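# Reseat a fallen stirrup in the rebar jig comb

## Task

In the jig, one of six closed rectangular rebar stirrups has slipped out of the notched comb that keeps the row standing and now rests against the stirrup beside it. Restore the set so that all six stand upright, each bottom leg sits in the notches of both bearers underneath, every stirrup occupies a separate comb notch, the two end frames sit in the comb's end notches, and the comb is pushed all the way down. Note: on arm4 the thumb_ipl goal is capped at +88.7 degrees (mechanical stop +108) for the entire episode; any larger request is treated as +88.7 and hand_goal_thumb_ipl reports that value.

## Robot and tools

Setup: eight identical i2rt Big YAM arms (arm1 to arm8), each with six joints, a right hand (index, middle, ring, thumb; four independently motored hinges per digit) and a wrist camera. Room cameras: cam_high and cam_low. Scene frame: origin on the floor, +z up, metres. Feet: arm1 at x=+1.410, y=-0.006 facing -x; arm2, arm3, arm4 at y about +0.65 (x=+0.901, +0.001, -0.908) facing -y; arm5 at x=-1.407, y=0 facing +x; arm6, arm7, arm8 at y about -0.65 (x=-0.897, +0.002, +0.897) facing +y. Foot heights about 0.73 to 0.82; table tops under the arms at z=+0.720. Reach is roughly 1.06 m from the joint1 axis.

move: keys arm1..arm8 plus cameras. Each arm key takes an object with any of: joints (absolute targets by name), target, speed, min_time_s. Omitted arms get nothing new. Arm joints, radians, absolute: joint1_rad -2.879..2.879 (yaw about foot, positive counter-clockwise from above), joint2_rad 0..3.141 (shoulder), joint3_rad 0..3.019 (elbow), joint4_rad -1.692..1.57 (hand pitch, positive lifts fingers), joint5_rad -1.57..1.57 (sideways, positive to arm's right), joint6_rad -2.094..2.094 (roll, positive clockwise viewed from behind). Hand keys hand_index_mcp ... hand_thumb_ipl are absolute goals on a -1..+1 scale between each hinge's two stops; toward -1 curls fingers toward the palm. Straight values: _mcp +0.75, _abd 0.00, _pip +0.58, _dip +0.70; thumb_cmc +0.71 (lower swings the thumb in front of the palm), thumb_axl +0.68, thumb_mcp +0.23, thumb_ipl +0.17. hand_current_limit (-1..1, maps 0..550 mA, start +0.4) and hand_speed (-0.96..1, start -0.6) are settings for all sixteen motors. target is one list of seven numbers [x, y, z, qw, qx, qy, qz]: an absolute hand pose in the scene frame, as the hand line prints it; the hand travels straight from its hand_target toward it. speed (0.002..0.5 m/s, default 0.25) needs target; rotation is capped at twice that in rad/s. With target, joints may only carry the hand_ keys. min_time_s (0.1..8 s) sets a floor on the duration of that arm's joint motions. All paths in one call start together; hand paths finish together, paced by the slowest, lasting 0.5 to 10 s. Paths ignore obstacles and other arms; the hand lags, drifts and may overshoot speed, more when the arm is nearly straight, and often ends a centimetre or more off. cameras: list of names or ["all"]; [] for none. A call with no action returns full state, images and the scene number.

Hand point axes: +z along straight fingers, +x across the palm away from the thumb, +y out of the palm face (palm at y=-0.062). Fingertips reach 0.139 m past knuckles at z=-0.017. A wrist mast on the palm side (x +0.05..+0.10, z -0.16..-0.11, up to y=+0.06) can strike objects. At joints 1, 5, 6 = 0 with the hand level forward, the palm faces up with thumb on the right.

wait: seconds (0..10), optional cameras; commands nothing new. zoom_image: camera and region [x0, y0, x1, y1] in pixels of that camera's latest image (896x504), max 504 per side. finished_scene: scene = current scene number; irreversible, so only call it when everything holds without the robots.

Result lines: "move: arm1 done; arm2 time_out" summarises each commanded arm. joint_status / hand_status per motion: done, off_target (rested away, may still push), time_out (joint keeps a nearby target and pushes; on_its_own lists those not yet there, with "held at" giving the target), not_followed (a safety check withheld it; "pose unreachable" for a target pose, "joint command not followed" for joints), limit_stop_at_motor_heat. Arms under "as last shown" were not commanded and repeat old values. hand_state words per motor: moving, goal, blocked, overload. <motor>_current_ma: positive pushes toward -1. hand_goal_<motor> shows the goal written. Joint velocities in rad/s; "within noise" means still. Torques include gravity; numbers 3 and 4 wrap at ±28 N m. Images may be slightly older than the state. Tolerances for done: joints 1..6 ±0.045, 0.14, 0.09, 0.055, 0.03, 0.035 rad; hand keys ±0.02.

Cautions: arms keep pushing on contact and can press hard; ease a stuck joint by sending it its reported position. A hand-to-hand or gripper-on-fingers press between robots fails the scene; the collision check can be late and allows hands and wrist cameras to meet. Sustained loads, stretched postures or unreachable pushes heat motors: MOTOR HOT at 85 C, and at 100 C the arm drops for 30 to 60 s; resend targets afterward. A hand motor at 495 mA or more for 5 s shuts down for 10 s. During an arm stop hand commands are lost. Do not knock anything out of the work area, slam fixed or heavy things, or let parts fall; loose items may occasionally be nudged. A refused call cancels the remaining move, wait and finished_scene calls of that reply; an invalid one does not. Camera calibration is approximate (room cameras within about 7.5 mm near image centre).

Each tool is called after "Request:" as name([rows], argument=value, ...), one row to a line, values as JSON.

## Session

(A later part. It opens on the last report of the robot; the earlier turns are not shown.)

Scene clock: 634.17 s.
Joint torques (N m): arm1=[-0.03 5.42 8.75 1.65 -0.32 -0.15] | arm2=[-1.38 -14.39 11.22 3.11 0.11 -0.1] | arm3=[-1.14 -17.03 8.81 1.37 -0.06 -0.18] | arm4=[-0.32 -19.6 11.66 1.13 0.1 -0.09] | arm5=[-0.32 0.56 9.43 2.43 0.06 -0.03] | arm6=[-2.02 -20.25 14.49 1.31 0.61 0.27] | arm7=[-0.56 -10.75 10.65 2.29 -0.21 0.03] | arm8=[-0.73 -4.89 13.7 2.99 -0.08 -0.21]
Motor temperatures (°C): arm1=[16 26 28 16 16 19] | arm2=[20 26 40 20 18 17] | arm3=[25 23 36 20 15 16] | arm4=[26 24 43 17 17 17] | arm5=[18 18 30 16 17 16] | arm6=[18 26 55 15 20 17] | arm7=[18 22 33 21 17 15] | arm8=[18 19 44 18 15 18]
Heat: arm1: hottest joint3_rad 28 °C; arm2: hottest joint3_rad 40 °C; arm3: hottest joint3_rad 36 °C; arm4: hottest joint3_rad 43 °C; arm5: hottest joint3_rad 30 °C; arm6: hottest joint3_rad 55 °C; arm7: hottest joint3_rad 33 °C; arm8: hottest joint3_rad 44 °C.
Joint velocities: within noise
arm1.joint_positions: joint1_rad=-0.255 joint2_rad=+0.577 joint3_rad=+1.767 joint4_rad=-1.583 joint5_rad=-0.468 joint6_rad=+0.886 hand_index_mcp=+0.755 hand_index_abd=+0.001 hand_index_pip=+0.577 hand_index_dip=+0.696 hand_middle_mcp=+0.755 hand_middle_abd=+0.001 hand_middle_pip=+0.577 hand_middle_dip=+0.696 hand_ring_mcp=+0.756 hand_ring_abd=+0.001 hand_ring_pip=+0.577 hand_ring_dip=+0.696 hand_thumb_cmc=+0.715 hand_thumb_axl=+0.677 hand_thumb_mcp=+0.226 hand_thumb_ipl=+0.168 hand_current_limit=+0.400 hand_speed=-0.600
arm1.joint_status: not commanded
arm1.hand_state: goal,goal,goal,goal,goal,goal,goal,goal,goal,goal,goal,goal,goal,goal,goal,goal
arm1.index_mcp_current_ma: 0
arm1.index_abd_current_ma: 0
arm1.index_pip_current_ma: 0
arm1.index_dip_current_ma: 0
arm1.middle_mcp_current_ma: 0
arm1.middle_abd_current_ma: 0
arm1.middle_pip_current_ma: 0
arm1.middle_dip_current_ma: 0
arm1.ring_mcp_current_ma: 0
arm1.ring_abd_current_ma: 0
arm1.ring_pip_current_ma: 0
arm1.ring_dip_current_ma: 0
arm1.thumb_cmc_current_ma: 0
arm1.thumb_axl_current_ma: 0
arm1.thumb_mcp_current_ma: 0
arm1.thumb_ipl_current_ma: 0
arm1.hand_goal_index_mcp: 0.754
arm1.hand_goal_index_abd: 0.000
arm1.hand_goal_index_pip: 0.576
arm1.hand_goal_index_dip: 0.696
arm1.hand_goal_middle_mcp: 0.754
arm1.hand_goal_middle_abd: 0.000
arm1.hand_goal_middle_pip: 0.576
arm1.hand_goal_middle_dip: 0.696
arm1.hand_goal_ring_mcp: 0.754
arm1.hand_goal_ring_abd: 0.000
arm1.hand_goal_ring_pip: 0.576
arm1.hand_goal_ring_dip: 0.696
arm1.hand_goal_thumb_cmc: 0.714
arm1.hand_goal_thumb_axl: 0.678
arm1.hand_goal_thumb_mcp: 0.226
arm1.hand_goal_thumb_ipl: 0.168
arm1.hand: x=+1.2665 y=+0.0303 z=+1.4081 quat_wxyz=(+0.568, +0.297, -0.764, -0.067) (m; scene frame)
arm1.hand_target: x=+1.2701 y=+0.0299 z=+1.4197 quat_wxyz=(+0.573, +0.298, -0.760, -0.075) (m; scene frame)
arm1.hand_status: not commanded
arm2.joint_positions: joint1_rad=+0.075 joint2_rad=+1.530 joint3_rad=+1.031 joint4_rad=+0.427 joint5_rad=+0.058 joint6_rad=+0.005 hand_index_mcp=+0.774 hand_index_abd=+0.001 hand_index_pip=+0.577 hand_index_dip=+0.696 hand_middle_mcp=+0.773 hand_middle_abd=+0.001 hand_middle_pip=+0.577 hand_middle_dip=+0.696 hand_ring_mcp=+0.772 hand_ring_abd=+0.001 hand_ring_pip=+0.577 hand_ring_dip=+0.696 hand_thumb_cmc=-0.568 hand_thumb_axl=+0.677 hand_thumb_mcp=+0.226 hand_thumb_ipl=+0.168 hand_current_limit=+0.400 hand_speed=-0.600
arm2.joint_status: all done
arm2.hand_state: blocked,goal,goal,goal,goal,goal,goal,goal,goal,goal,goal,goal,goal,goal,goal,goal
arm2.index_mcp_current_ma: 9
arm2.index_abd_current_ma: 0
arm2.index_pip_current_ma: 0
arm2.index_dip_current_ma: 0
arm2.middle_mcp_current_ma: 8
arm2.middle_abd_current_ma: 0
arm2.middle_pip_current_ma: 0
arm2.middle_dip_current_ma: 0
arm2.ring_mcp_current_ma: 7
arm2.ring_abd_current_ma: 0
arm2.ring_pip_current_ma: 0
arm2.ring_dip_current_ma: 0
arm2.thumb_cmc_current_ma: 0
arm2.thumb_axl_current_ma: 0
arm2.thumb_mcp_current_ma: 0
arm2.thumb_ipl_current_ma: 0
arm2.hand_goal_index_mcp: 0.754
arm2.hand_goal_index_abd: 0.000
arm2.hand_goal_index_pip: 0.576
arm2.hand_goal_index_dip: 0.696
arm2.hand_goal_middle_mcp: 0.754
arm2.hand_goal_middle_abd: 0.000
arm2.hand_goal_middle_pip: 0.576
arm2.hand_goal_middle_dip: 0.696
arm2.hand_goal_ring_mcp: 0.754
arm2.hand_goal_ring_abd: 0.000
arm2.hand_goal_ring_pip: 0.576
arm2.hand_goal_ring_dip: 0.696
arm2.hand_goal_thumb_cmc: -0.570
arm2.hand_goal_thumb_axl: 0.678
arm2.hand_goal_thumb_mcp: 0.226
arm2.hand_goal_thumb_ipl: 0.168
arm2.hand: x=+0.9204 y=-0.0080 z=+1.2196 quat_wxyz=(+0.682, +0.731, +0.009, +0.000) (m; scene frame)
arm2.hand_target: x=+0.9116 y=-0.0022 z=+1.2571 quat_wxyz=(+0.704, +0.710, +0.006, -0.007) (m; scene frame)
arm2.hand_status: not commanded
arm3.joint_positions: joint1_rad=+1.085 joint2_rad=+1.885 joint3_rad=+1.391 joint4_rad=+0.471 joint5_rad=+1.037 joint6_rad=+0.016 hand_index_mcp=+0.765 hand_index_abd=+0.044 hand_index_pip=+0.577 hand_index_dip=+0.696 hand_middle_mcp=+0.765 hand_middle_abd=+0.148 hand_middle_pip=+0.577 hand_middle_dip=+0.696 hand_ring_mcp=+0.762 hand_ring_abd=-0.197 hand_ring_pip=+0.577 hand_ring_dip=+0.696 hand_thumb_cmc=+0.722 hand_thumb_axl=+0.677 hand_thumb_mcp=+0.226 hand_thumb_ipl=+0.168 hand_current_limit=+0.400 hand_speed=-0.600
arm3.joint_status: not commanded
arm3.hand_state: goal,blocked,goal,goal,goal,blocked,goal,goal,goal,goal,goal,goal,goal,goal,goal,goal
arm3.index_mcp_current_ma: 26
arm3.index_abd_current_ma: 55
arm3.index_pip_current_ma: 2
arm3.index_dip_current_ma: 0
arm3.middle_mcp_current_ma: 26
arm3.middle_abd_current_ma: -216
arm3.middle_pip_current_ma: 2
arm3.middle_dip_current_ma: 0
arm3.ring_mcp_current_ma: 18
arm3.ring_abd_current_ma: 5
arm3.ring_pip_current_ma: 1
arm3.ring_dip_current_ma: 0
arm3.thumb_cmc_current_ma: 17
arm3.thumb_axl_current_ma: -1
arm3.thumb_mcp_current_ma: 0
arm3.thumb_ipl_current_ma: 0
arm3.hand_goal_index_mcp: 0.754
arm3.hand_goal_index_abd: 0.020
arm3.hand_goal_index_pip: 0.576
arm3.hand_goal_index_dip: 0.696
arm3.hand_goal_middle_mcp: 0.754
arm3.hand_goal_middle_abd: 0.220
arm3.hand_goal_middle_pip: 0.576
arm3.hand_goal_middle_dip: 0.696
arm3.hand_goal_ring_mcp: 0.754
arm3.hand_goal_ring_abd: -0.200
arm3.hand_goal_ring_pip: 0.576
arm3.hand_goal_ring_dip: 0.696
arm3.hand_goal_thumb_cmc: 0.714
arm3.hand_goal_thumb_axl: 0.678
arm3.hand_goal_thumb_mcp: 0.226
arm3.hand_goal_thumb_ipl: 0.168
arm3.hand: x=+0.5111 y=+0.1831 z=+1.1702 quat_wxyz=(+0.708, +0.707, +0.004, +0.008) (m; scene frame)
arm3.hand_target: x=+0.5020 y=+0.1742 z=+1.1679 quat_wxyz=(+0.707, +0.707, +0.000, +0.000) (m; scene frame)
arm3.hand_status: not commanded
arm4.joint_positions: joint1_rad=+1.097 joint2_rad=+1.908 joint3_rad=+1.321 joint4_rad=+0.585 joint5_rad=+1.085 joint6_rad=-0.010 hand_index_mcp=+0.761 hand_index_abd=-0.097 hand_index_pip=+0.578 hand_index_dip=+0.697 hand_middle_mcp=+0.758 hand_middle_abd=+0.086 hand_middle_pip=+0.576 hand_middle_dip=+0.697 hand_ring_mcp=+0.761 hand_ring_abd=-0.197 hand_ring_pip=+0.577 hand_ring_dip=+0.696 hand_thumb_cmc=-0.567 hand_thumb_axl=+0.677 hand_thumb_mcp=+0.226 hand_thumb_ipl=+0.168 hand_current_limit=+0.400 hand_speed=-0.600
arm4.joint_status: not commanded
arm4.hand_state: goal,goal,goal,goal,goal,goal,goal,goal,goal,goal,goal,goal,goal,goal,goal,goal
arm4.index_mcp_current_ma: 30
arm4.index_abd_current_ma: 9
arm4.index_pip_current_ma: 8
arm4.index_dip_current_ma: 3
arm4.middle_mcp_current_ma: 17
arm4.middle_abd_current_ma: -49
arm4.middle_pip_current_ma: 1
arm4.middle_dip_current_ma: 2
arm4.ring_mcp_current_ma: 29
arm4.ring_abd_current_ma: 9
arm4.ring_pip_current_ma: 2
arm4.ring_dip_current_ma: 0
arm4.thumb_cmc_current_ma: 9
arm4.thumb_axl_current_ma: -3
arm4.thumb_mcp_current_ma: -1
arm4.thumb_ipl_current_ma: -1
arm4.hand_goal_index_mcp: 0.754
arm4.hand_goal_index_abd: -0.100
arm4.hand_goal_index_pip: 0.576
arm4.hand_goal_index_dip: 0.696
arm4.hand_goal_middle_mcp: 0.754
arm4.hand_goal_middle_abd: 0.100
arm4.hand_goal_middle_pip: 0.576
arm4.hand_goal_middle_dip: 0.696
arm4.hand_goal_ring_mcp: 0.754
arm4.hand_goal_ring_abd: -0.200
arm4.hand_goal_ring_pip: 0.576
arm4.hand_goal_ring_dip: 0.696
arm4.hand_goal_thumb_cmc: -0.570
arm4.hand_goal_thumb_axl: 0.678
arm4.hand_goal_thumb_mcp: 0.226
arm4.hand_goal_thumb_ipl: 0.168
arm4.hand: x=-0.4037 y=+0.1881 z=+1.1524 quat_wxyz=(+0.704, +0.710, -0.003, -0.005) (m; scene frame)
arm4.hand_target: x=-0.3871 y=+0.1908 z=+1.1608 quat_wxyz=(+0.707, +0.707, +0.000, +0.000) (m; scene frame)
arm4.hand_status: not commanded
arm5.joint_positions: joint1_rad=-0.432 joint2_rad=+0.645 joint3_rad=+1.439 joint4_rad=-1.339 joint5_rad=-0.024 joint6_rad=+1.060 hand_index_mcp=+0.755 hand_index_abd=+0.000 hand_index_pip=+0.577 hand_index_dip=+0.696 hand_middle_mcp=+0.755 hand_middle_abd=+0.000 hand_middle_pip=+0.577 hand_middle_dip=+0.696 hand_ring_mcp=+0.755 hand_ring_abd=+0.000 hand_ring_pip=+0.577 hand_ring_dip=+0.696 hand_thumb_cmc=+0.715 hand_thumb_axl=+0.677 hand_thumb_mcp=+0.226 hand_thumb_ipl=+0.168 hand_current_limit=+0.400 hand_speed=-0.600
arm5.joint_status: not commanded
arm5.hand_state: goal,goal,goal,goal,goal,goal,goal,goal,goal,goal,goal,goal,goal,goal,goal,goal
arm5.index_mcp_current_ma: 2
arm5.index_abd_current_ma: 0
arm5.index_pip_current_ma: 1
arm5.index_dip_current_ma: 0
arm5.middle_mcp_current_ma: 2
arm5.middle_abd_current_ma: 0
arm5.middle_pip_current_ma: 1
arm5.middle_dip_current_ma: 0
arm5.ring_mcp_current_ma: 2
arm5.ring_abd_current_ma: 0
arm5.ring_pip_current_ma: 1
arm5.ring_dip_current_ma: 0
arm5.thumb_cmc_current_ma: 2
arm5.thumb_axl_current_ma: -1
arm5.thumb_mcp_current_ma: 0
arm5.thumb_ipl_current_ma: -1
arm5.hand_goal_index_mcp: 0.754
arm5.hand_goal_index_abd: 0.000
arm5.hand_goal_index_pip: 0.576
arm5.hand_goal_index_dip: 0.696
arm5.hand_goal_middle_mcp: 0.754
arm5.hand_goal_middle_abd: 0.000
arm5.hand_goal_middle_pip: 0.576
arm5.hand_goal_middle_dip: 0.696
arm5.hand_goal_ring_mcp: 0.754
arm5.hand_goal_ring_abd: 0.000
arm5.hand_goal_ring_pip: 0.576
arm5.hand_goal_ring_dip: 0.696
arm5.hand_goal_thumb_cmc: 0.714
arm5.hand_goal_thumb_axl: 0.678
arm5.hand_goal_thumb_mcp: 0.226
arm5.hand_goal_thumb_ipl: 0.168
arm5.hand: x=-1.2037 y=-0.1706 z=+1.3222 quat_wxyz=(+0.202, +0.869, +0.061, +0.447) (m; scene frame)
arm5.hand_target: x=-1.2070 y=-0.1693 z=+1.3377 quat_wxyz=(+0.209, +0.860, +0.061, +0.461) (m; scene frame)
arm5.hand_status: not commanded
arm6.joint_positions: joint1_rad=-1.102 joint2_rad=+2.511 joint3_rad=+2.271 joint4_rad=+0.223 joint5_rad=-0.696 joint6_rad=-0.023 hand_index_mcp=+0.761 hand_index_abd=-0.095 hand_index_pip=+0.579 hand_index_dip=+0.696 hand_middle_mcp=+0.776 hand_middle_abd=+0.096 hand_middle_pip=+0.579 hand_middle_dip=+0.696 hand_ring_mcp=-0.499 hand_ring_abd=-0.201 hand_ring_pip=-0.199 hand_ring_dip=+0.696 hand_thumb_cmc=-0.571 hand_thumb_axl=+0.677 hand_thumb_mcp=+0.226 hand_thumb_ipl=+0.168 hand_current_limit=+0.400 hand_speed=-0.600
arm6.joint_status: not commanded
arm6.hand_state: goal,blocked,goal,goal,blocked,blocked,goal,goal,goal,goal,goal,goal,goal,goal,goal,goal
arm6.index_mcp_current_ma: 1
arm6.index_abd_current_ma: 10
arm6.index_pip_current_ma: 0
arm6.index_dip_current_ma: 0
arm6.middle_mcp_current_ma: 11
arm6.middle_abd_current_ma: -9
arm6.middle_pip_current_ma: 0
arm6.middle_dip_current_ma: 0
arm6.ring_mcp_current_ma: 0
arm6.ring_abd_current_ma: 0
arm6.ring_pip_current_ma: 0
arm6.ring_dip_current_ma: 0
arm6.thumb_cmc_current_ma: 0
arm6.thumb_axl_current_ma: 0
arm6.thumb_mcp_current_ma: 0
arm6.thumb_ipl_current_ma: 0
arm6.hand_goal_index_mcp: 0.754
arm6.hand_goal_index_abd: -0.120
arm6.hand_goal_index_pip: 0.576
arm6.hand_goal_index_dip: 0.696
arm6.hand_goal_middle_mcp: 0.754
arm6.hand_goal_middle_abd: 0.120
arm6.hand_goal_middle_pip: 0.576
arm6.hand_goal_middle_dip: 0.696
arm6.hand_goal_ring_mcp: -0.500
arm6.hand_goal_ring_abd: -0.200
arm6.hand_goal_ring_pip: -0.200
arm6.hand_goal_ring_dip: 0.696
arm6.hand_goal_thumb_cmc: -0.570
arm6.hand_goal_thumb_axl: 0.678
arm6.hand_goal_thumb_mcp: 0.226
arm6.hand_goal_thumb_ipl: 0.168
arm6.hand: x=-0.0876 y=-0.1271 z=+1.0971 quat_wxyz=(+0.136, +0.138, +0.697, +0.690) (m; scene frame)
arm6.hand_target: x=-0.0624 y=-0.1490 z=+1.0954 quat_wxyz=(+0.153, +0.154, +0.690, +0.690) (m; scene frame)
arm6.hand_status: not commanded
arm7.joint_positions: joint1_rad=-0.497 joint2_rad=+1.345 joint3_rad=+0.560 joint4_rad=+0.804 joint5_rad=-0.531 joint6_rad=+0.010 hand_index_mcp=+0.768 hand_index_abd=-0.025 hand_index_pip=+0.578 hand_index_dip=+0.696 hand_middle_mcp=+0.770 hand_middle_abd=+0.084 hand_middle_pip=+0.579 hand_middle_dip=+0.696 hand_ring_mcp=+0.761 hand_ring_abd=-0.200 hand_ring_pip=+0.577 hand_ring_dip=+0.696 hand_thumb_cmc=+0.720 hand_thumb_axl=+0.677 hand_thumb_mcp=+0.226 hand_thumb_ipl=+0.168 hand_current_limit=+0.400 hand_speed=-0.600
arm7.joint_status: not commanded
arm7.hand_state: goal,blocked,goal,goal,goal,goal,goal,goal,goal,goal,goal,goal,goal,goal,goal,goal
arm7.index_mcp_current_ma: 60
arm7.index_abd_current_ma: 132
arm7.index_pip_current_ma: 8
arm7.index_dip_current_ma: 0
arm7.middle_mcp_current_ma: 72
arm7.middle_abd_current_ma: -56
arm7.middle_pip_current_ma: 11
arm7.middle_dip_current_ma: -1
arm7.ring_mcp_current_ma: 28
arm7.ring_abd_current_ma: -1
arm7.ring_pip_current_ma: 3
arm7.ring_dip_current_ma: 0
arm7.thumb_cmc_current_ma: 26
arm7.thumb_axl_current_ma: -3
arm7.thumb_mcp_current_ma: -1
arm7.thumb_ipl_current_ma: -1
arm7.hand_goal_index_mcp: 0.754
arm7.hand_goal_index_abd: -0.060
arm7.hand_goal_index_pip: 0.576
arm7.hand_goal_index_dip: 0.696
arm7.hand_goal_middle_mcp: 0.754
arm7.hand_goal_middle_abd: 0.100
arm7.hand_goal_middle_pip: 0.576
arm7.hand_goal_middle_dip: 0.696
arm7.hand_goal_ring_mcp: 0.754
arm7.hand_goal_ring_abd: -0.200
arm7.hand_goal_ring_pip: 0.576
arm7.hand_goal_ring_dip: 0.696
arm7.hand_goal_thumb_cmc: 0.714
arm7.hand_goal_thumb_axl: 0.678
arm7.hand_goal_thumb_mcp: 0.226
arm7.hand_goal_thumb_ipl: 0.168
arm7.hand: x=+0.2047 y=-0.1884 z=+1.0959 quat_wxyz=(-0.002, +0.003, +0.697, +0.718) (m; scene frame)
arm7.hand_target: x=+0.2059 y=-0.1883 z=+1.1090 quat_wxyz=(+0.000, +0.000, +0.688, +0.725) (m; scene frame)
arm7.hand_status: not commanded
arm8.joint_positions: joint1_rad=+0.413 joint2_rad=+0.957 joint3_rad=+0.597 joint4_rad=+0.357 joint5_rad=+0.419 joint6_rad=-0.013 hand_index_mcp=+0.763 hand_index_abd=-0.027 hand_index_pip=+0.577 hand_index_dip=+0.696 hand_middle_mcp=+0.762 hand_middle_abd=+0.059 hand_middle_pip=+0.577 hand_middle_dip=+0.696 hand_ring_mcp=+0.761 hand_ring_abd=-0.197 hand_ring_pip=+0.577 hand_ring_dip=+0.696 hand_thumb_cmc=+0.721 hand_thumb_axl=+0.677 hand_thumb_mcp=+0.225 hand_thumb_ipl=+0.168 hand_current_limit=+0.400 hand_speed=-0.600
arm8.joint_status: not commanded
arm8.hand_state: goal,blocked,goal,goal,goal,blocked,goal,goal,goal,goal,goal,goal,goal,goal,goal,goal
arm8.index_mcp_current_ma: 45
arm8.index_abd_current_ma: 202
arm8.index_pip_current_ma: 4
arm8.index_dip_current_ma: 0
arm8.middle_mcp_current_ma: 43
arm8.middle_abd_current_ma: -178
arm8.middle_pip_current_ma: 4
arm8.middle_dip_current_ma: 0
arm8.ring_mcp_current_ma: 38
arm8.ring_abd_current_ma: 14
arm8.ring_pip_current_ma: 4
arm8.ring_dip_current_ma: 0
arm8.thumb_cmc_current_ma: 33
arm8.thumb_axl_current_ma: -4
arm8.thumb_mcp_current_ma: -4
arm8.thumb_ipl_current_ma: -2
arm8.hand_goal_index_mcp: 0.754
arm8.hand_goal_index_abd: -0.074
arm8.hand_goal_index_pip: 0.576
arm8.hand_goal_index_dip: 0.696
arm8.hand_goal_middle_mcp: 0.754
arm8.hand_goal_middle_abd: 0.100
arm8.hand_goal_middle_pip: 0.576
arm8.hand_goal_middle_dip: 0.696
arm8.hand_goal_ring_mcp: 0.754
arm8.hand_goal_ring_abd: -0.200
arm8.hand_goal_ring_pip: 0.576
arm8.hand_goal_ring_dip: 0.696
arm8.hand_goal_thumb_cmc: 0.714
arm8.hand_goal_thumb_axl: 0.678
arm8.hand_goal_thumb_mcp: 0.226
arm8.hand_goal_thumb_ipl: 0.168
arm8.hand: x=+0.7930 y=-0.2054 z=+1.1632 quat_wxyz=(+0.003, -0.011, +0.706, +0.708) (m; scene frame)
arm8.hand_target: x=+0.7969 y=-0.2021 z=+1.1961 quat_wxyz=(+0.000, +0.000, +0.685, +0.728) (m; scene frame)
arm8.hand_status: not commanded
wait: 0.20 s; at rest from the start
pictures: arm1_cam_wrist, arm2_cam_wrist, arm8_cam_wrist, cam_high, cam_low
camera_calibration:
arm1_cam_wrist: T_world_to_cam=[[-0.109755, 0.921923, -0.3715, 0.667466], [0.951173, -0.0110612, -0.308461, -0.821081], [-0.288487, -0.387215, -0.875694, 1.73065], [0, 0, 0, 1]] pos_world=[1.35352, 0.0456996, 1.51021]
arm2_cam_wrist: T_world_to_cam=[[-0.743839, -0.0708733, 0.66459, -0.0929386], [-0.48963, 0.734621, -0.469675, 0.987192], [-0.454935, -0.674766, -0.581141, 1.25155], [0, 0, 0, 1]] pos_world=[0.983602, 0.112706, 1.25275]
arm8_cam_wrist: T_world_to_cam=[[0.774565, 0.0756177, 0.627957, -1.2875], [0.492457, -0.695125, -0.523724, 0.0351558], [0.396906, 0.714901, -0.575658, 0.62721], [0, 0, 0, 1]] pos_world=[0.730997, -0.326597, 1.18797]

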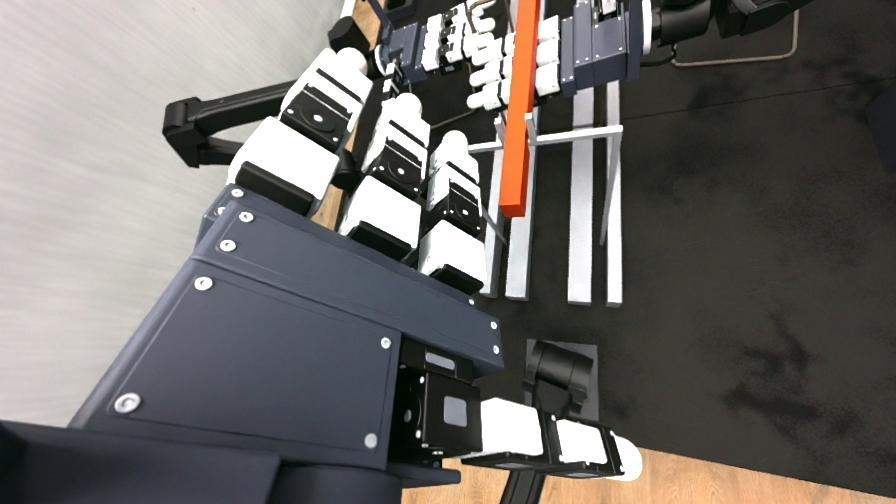

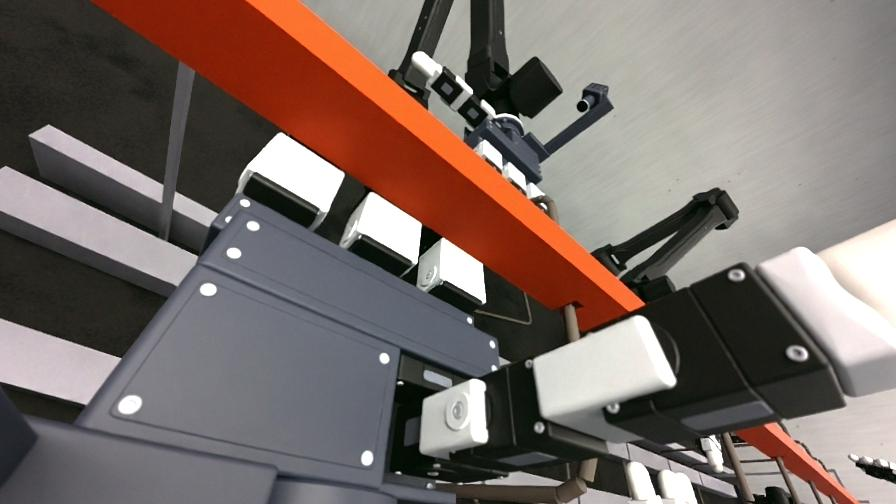

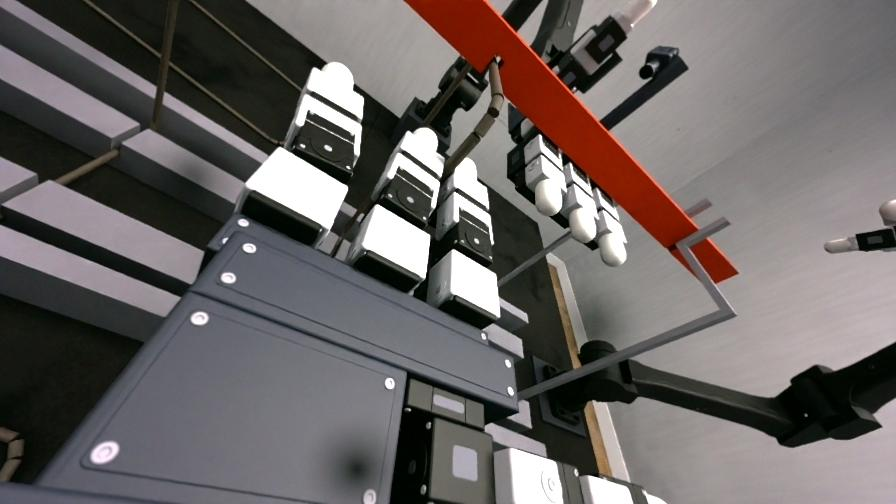

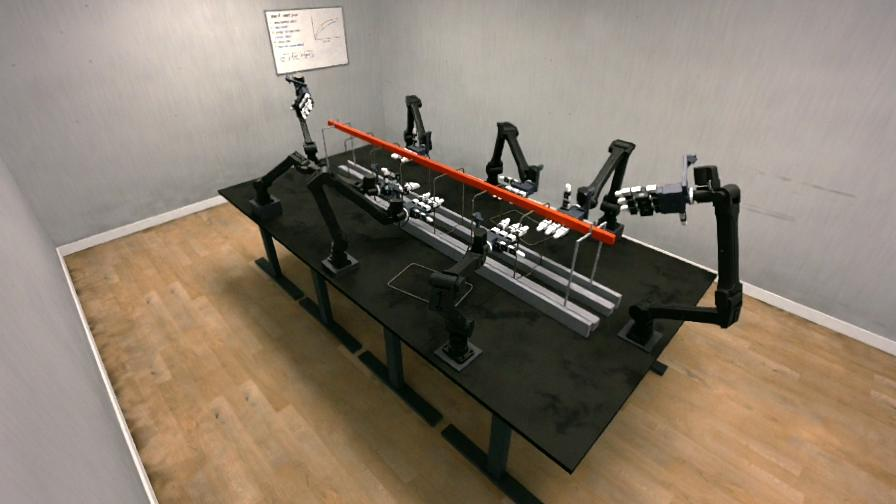

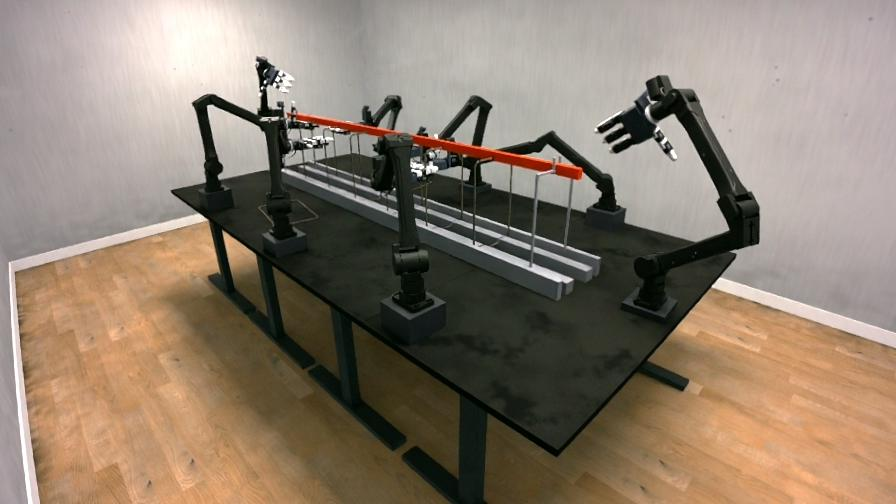

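Request:
move(arm2={"joints":{"joint4_rad":0.36},"min_time_s":3}, cameras=["cam_high","cam_low","arm3_cam_wrist","arm1_cam_wrist","arm8_cam_wrist"])

Request:
zoom_image(camera="arm3_cam_wrist", region=[440, 25, 490, 75])

Request:
zoom_image(camera="arm8_cam_wrist", region=[460, 0, 560, 100])

Request:
zoom_image(camera="arm8_cam_wrist", region=[640, 180, 760, 300])

Request:
zoom_image(camera="cam_high", region=[556, 196, 636, 276])

Scene clock: 638.57 s.
Joint torques (N m): arm1=[1.03 6.3 8.77 1.57 -0.34 -0.14] | arm2=[-1.32 -13.16 11.3 2.65 0.11 -0.1] | arm3=[-1.2 -16.97 8.83 1.39 -0.06 -0.19] | arm4=[-0.09 -19.96 11.51 1.21 0.11 -0.13] | arm5=[-0.32 0.62 9.43 2.44 0.06 -0.03] | arm6=[-1.96 -20.25 14.49 1.32 0.61 0.27] | arm7=[-0.67 -10.75 10.66 2.24 -0.22 0.02] | arm8=[-0.79 -4.84 13.65 3 -0.08 -0.21]
Motor temperatures (°C): arm1=[16 26 28 16 16 19] | arm2=[20 26 40 20 18 17] | arm3=[25 23 35 20 15 16] | arm4=[26 24 43 17 17 17] | arm5=[18 18 30 16 17 16] | arm6=[18 26 55 15 20 17] | arm7=[18 22 33 21 17 15] | arm8=[18 19 44 17 15 18]
Heat: arm1: hottest joint3_rad 28 °C; arm2: hottest joint3_rad 40 °C; arm3: hottest joint3_rad 35 °C; arm4: hottest joint3_rad 43 °C; arm5: hottest joint3_rad 30 °C; arm6: hottest joint3_rad 55 °C; arm7: hottest joint3_rad 33 °C; arm8: hottest joint3_rad 44 °C.
move: arm2 done
Joint velocities: within noise
arm1, arm3, arm4, arm5, arm6, arm7, arm8: as last shown
arm2.joint_positions: joint1_rad=+0.075 joint2_rad=+1.513 joint3_rad=+1.031 joint4_rad=+0.369 joint5_rad=+0.058 joint6_rad=+0.005 hand_index_mcp=+0.773 hand_index_abd=+0.001 hand_index_pip=+0.577 hand_index_dip=+0.696 hand_middle_mcp=+0.773 hand_middle_abd=+0.001 hand_middle_pip=+0.577 hand_middle_dip=+0.696 hand_ring_mcp=+0.772 hand_ring_abd=+0.001 hand_ring_pip=+0.577 hand_ring_dip=+0.696 hand_thumb_cmc=-0.568 hand_thumb_axl=+0.677 hand_thumb_mcp=+0.226 hand_thumb_ipl=+0.168 hand_current_limit=+0.400 hand_speed=-0.600
arm2.joint_status: all done
arm2.hand_state: goal,goal,goal,goal,goal,goal,goal,goal,goal,goal,goal,goal,goal,goal,goal,goal
arm2.index_mcp_current_ma: 8
arm2.index_abd_current_ma: 0
arm2.index_pip_current_ma: 0
arm2.index_dip_current_ma: 0
arm2.middle_mcp_current_ma: 8
arm2.middle_abd_current_ma: 0
arm2.middle_pip_current_ma: 0
arm2.middle_dip_current_ma: 0
arm2.ring_mcp_current_ma: 7
arm2.ring_abd_current_ma: 0
arm2.ring_pip_current_ma: 0
arm2.ring_dip_current_ma: 0
arm2.thumb_cmc_current_ma: 0
arm2.thumb_axl_current_ma: 0
arm2.thumb_mcp_current_ma: 0
arm2.thumb_ipl_current_ma: 0
arm2.hand_goal_index_mcp: 0.754
arm2.hand_goal_index_abd: 0.000
arm2.hand_goal_index_pip: 0.576
arm2.hand_goal_index_dip: 0.696
arm2.hand_goal_middle_mcp: 0.754
arm2.hand_goal_middle_abd: 0.000
arm2.hand_goal_middle_pip: 0.576
arm2.hand_goal_middle_dip: 0.696
arm2.hand_goal_ring_mcp: 0.754
arm2.hand_goal_ring_abd: 0.000
arm2.hand_goal_ring_pip: 0.576
arm2.hand_goal_ring_dip: 0.696
arm2.hand_goal_thumb_cmc: -0.570
arm2.hand_goal_thumb_axl: 0.678
arm2.hand_goal_thumb_mcp: 0.226
arm2.hand_goal_thumb_ipl: 0.168
arm2.hand: x=+0.9203 y=-0.0072 z=+1.2155 quat_wxyz=(+0.667, +0.745, +0.010, -0.001) (m; scene frame)
arm2.hand_target: x=+0.9117 y=-0.0074 z=+1.2397 quat_wxyz=(+0.679, +0.734, +0.007, -0.008) (m; scene frame)
arm2.hand_status: not commanded
pictures: arm1_cam_wrist, arm3_cam_wrist, arm8_cam_wrist, cam_high, cam_low
camera_calibration:
arm1_cam_wrist: T_world_to_cam=[[-0.109755, 0.921923, -0.3715, 0.667466], [0.951173, -0.0110612, -0.308461, -0.821081], [-0.288487, -0.387215, -0.875694, 1.73065], [0, 0, 0, 1]] pos_world=[1.35352, 0.0456996, 1.51021]
arm3_cam_wrist: T_world_to_cam=[[-0.773617, 0.0418651, 0.632269, -0.326224], [-0.4291, 0.699593, -0.571352, 0.711807], [-0.46625, -0.713314, -0.523253, 1.11425], [0, 0, 0, 1]] pos_world=[0.572586, 0.310496, 1.19599]
arm8_cam_wrist: T_world_to_cam=[[0.774565, 0.0756177, 0.627957, -1.2875], [0.492457, -0.695125, -0.523724, 0.0351558], [0.396906, 0.714901, -0.575658, 0.62721], [0, 0, 0, 1]] pos_world=[0.730997, -0.326597, 1.18797]

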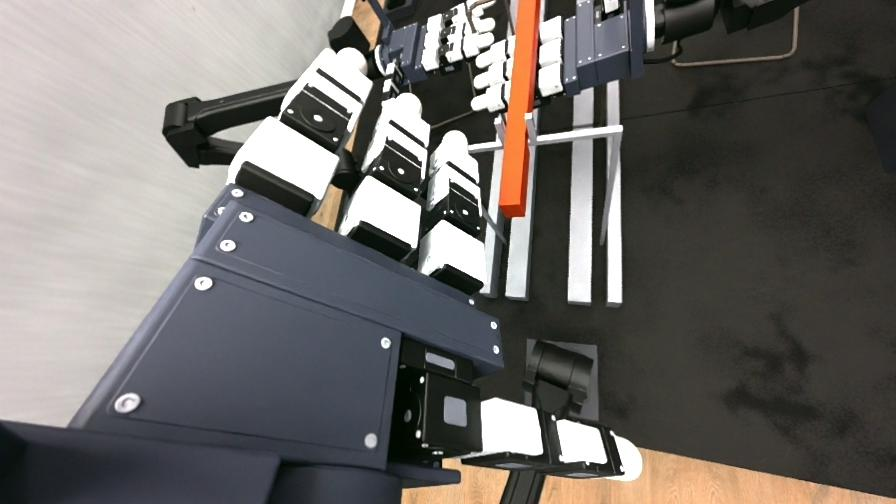

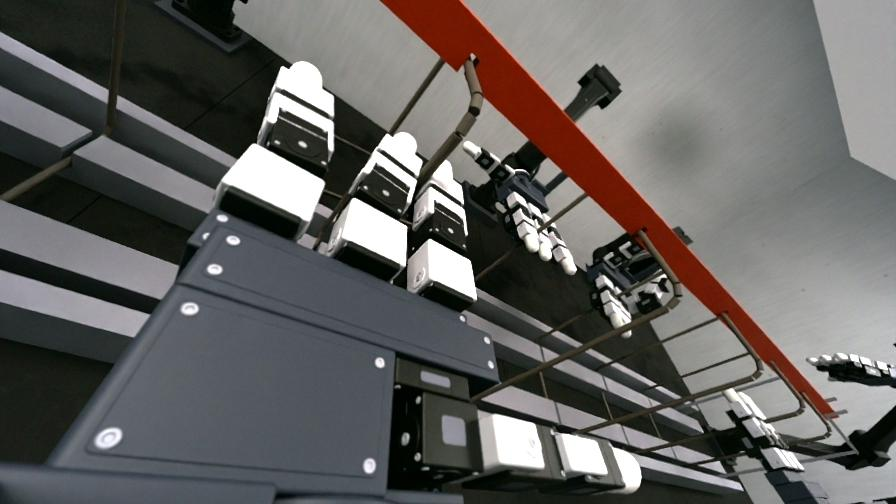

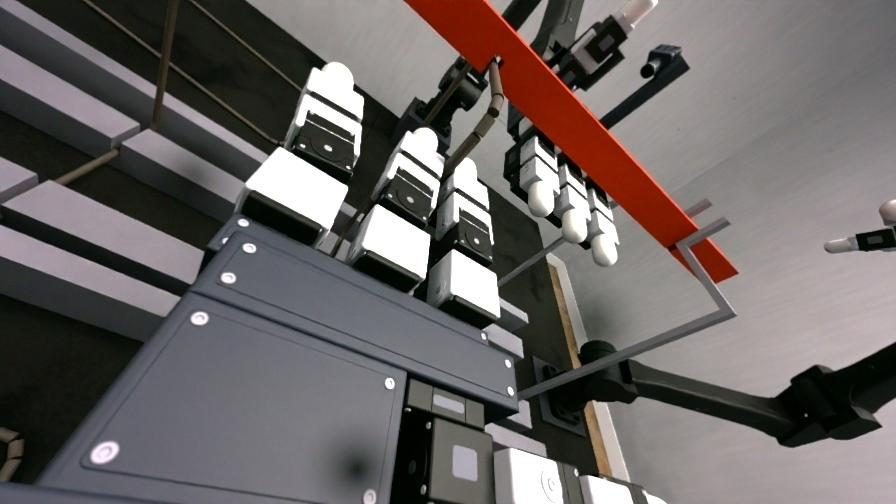

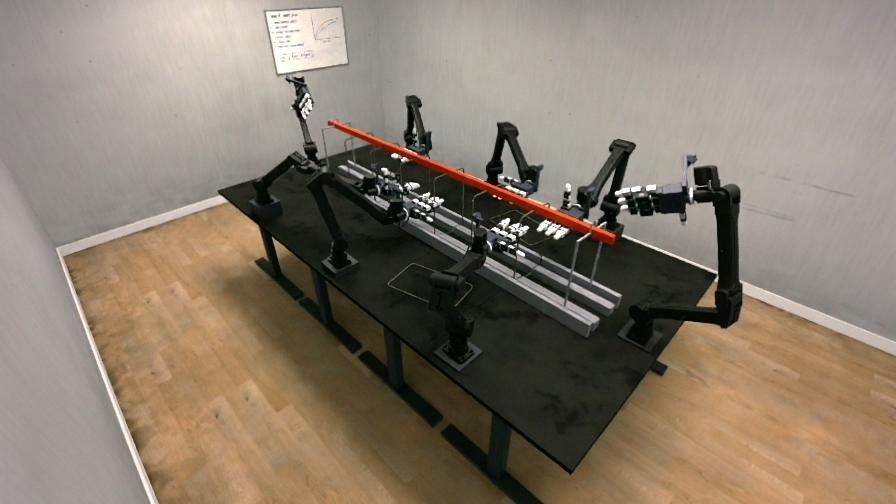

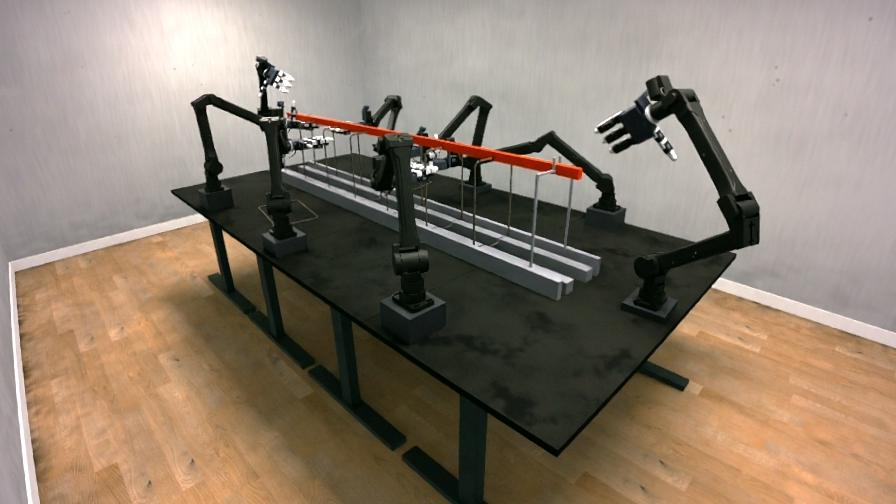

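Scaled by 10.080.

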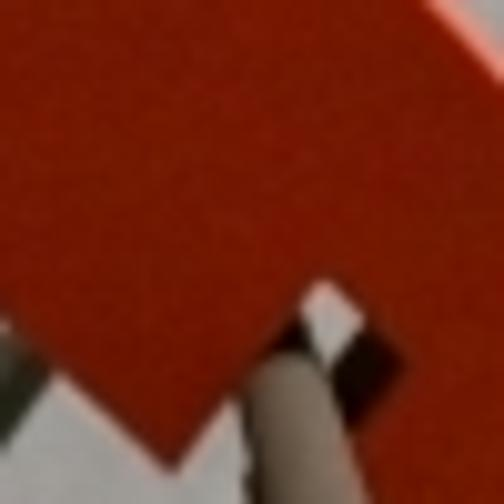

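Scaled by 5.040.

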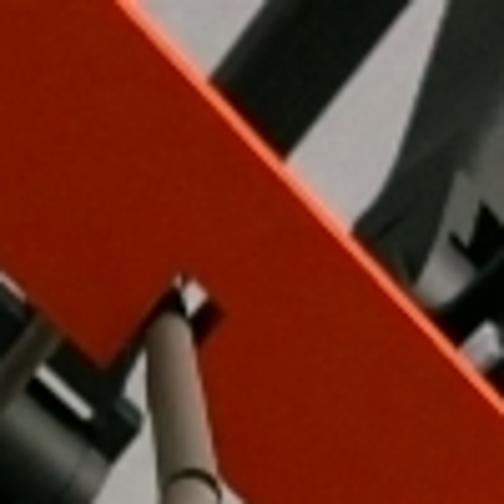

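Scaled by 4.200.

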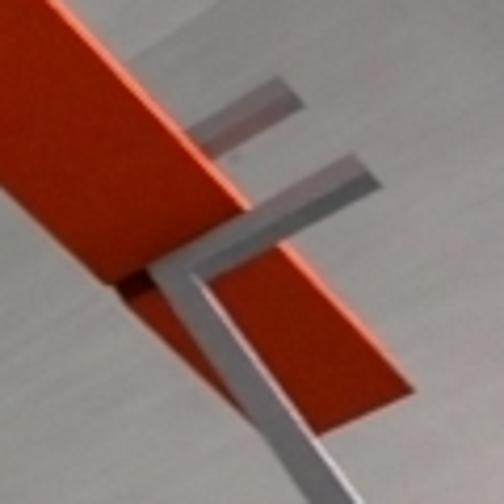

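Scaled by 6.300.

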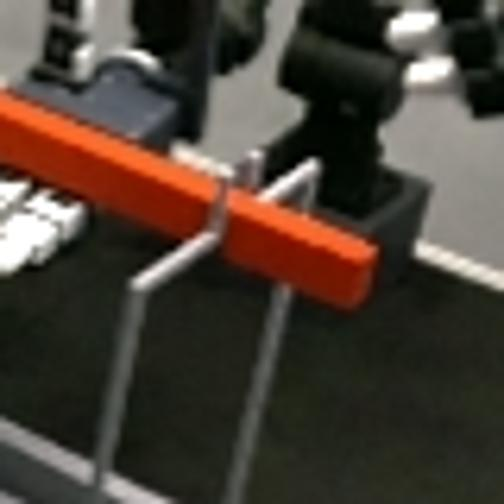

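Request:
zoom_image(camera="arm8_cam_wrist", region=[660, 225, 710, 275])

Request:
zoom_image(camera="arm3_cam_wrist", region=[430, 30, 490, 90])

Request:
zoom_image(camera="cam_low", region=[500, 130, 600, 200])

Request:
zoom_image(camera="cam_high", region=[310, 105, 410, 185])

Request:
zoom_image(camera="cam_low", region=[400, 120, 520, 200])

Scaled by 10.080.

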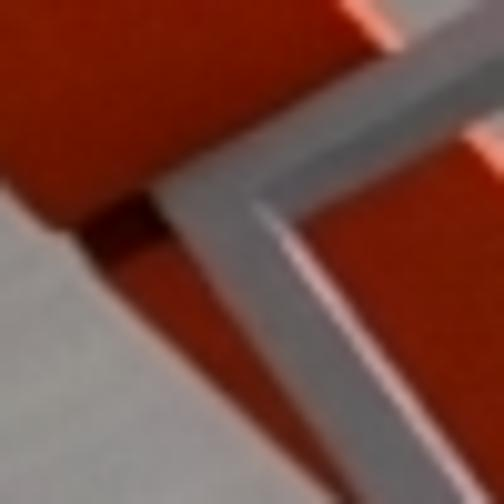

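Scaled by 8.400.

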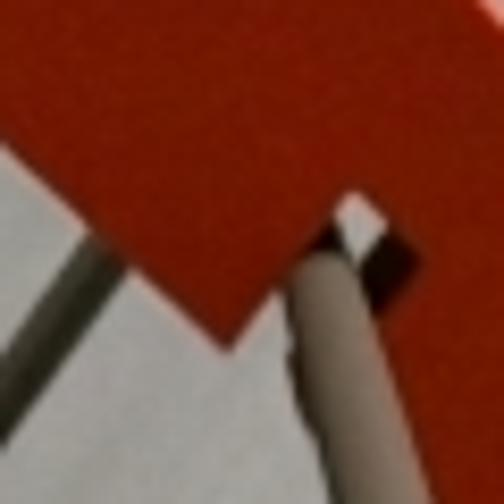

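Scaled by 5.040.

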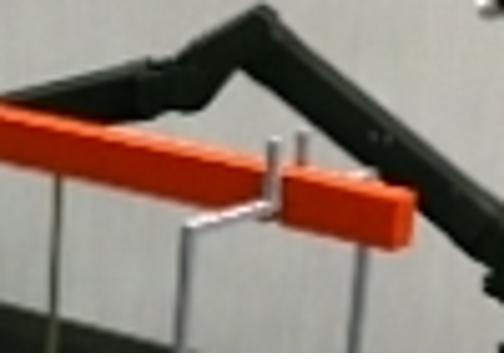

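Scaled by 5.040.

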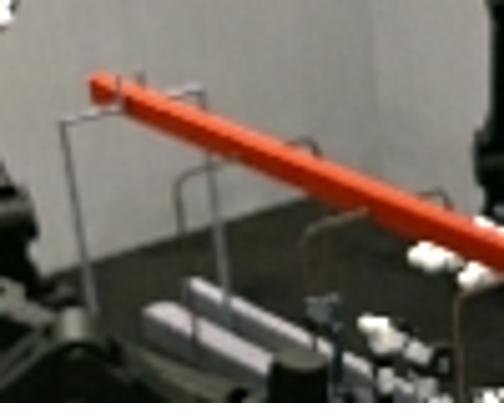

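Scaled by 4.200.

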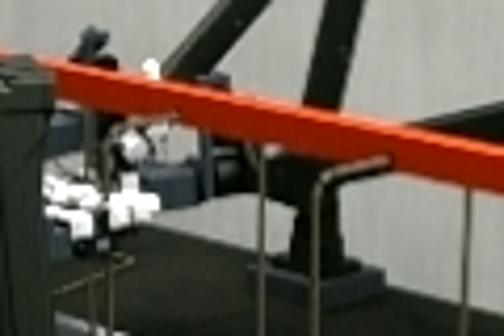

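Request:
move(arm2={"target":[0.915,0.03,1.21,0.67,0.742,0,0],"speed":0.08}, arm3={"joints":{"hand_index_abd":0.15,"hand_middle_abd":0.22}}, cameras=["cam_high","arm2_cam_wrist","arm3_cam_wrist"])

Request:
zoom_image(camera="arm3_cam_wrist", region=[430, 30, 490, 90])

Scene clock: 642.70 s.
Joint torques (N m): arm1=[0.44 5.6 8.81 1.78 -0.31 -0.14] | arm2=[-0.09 -11.58 8.36 3.79 0.15 0.14] | arm3=[-1.08 -17.03 8.83 1.39 0.07 -0.19] | arm4=[0.09 -20.66 11.69 1.03 0.12 -0.14] | arm5=[-0.32 0.56 9.42 2.43 0.06 -0.03] | arm6=[-1.96 -20.25 14.5 1.32 0.62 0.27] | arm7=[-0.5 -10.99 10.62 2.32 -0.2 0.03] | arm8=[-0.73 -4.95 13.7 2.97 -0.09 -0.21]
Motor temperatures (°C): arm1=[16 26 28 16 16 19] | arm2=[20 26 39 20 18 17] | arm3=[25 23 35 20 15 16] | arm4=[26 24 43 17 17 17] | arm5=[18 18 30 16 17 16] | arm6=[18 26 55 15 20 17] | arm7=[18 22 33 21 17 15] | arm8=[18 19 44 17 15 18]
Heat: arm1: hottest joint3_rad 28 °C; arm2: hottest joint3_rad 39 °C; arm3: hottest joint3_rad 35 °C; arm4: hottest joint3_rad 43 °C; arm5: hottest joint3_rad 30 °C; arm6: hottest joint3_rad 55 °C; arm7: hottest joint3_rad 33 °C; arm8: hottest joint3_rad 44 °C.
move: arm2 done; arm3 off_target
Joint velocities: within noise
arm1, arm4, arm5, arm6, arm7, arm8: as last shown
arm2.joint_positions: joint1_rad=+0.075 joint2_rad=+1.445 joint3_rad=+0.928 joint4_rad=+0.389 joint5_rad=+0.070 joint6_rad=+0.007 hand_index_mcp=+0.773 hand_index_abd=+0.001 hand_index_pip=+0.577 hand_index_dip=+0.696 hand_middle_mcp=+0.773 hand_middle_abd=+0.001 hand_middle_pip=+0.577 hand_middle_dip=+0.696 hand_ring_mcp=+0.772 hand_ring_abd=+0.001 hand_ring_pip=+0.577 hand_ring_dip=+0.696 hand_thumb_cmc=-0.568 hand_thumb_axl=+0.677 hand_thumb_mcp=+0.226 hand_thumb_ipl=+0.168 hand_current_limit=+0.400 hand_speed=-0.600
arm2.joint_status: not commanded
arm2.hand_state: goal,goal,goal,goal,goal,goal,goal,goal,goal,goal,goal,goal,goal,goal,goal,goal
arm2.index_mcp_current_ma: 8
arm2.index_abd_current_ma: 0
arm2.index_pip_current_ma: 0
arm2.index_dip_current_ma: 0
arm2.middle_mcp_current_ma: 8
arm2.middle_abd_current_ma: 0
arm2.middle_pip_current_ma: 0
arm2.middle_dip_current_ma: 0
arm2.ring_mcp_current_ma: 7
arm2.ring_abd_current_ma: 0
arm2.ring_pip_current_ma: 0
arm2.ring_dip_current_ma: 0
arm2.thumb_cmc_current_ma: 0
arm2.thumb_axl_current_ma: 0
arm2.thumb_mcp_current_ma: 0
arm2.thumb_ipl_current_ma: 0
arm2.hand_goal_index_mcp: 0.754
arm2.hand_goal_index_abd: 0.000
arm2.hand_goal_index_pip: 0.576
arm2.hand_goal_index_dip: 0.696
arm2.hand_goal_middle_mcp: 0.754
arm2.hand_goal_middle_abd: 0.000
arm2.hand_goal_middle_pip: 0.576
arm2.hand_goal_middle_dip: 0.696
arm2.hand_goal_ring_mcp: 0.754
arm2.hand_goal_ring_abd: 0.000
arm2.hand_goal_ring_pip: 0.576
arm2.hand_goal_ring_dip: 0.696
arm2.hand_goal_thumb_cmc: -0.570
arm2.hand_goal_thumb_axl: 0.678
arm2.hand_goal_thumb_mcp: 0.226
arm2.hand_goal_thumb_ipl: 0.168
arm2.hand: x=+0.9155 y=+0.0244 z=+1.2021 quat_wxyz=(+0.661, +0.750, +0.005, -0.005) (m; scene frame)
arm2.hand_target: x=+0.9151 y=+0.0299 z=+1.2098 quat_wxyz=(+0.670, +0.742, +0.000, +0.000) (m; scene frame)
arm2.hand_status: done (0.010 m and 1.6 deg from the pose sent, 0.038 m and 1.3 deg at the start)
arm3.joint_positions: joint1_rad=+1.085 joint2_rad=+1.885 joint3_rad=+1.391 joint4_rad=+0.471 joint5_rad=+1.034 joint6_rad=+0.016 hand_index_mcp=+0.765 hand_index_abd=+0.147 hand_index_pip=+0.577 hand_index_dip=+0.696 hand_middle_mcp=+0.765 hand_middle_abd=+0.198 hand_middle_pip=+0.577 hand_middle_dip=+0.696 hand_ring_mcp=+0.762 hand_ring_abd=-0.197 hand_ring_pip=+0.577 hand_ring_dip=+0.696 hand_thumb_cmc=+0.722 hand_thumb_axl=+0.677 hand_thumb_mcp=+0.226 hand_thumb_ipl=+0.168 hand_current_limit=+0.400 hand_speed=-0.600
arm3.joint_status: hand_middle_abd off_target (ended at +0.198, target +0.220); the others done
arm3.hand_state: goal,goal,goal,goal,goal,blocked,goal,goal,goal,goal,goal,goal,goal,goal,goal,goal
arm3.index_mcp_current_ma: 26
arm3.index_abd_current_ma: -4
arm3.index_pip_current_ma: 2
arm3.index_dip_current_ma: 0
arm3.middle_mcp_current_ma: 26
arm3.middle_abd_current_ma: -51
arm3.middle_pip_current_ma: 2
arm3.middle_dip_current_ma: 0
arm3.ring_mcp_current_ma: 18
arm3.ring_abd_current_ma: 4
arm3.ring_pip_current_ma: 1
arm3.ring_dip_current_ma: 0
arm3.thumb_cmc_current_ma: 17
arm3.thumb_axl_current_ma: -1
arm3.thumb_mcp_current_ma: 0
arm3.thumb_ipl_current_ma: 0
arm3.hand_goal_index_mcp: 0.754
arm3.hand_goal_index_abd: 0.150
arm3.hand_goal_index_pip: 0.576
arm3.hand_goal_index_dip: 0.696
arm3.hand_goal_middle_mcp: 0.754
arm3.hand_goal_middle_abd: 0.220
arm3.hand_goal_middle_pip: 0.576
arm3.hand_goal_middle_dip: 0.696
arm3.hand_goal_ring_mcp: 0.754
arm3.hand_goal_ring_abd: -0.200
arm3.hand_goal_ring_pip: 0.576
arm3.hand_goal_ring_dip: 0.696
arm3.hand_goal_thumb_cmc: 0.714
arm3.hand_goal_thumb_axl: 0.678
arm3.hand_goal_thumb_mcp: 0.226
arm3.hand_goal_thumb_ipl: 0.168
arm3.hand: x=+0.5112 y=+0.1826 z=+1.1702 quat_wxyz=(+0.708, +0.707, +0.005, +0.009) (m; scene frame)
arm3.hand_target: x=+0.5019 y=+0.1741 z=+1.1679 quat_wxyz=(+0.707, +0.707, +0.000, +0.000) (m; scene frame)
arm3.hand_status: not commanded
pictures: arm2_cam_wrist, arm3_cam_wrist, cam_high
camera_calibration:
arm2_cam_wrist: T_world_to_cam=[[-0.743146, -0.0985899, 0.661826, -0.0792457], [-0.480998, 0.766296, -0.425947, 0.891532], [-0.465161, -0.634878, -0.616892, 1.31243], [0, 0, 0, 1]] pos_world=[0.980426, 0.142243, 1.24182]
arm3_cam_wrist: T_world_to_cam=[[-0.773725, 0.0400563, 0.632254, -0.325733], [-0.430705, 0.698616, -0.571339, 0.713133], [-0.464588, -0.714374, -0.523285, 1.11336], [0, 0, 0, 1]] pos_world=[0.572376, 0.310197, 1.19599]

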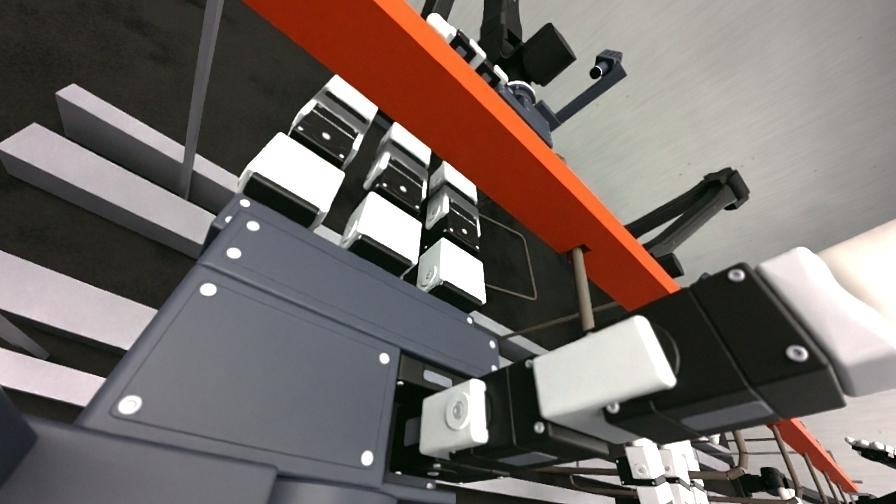

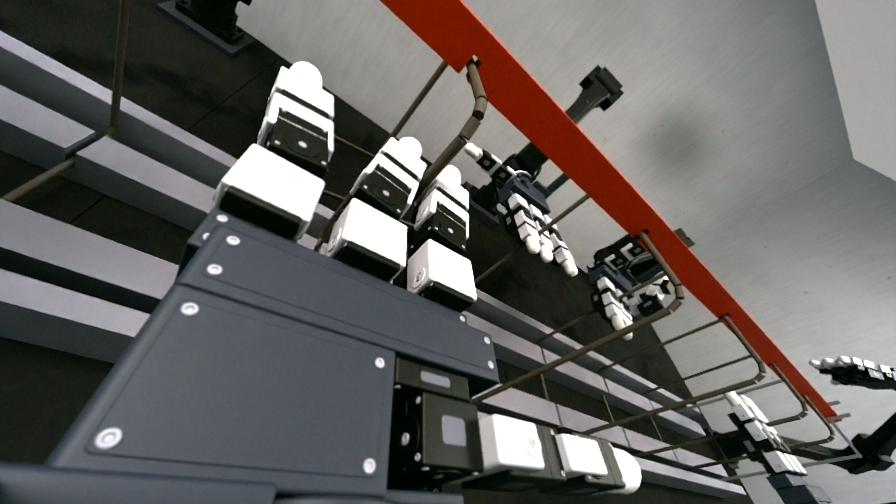

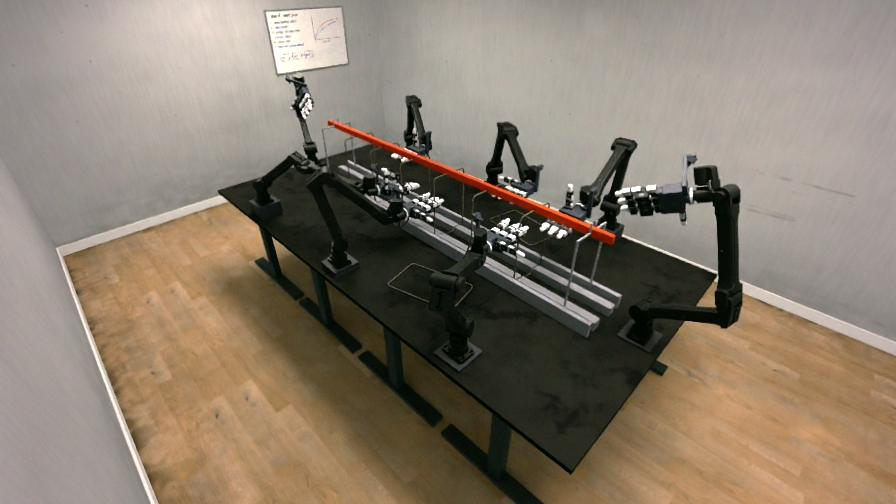

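Scaled by 8.400.

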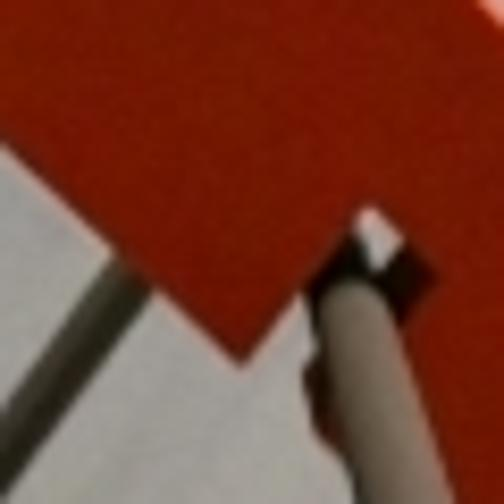

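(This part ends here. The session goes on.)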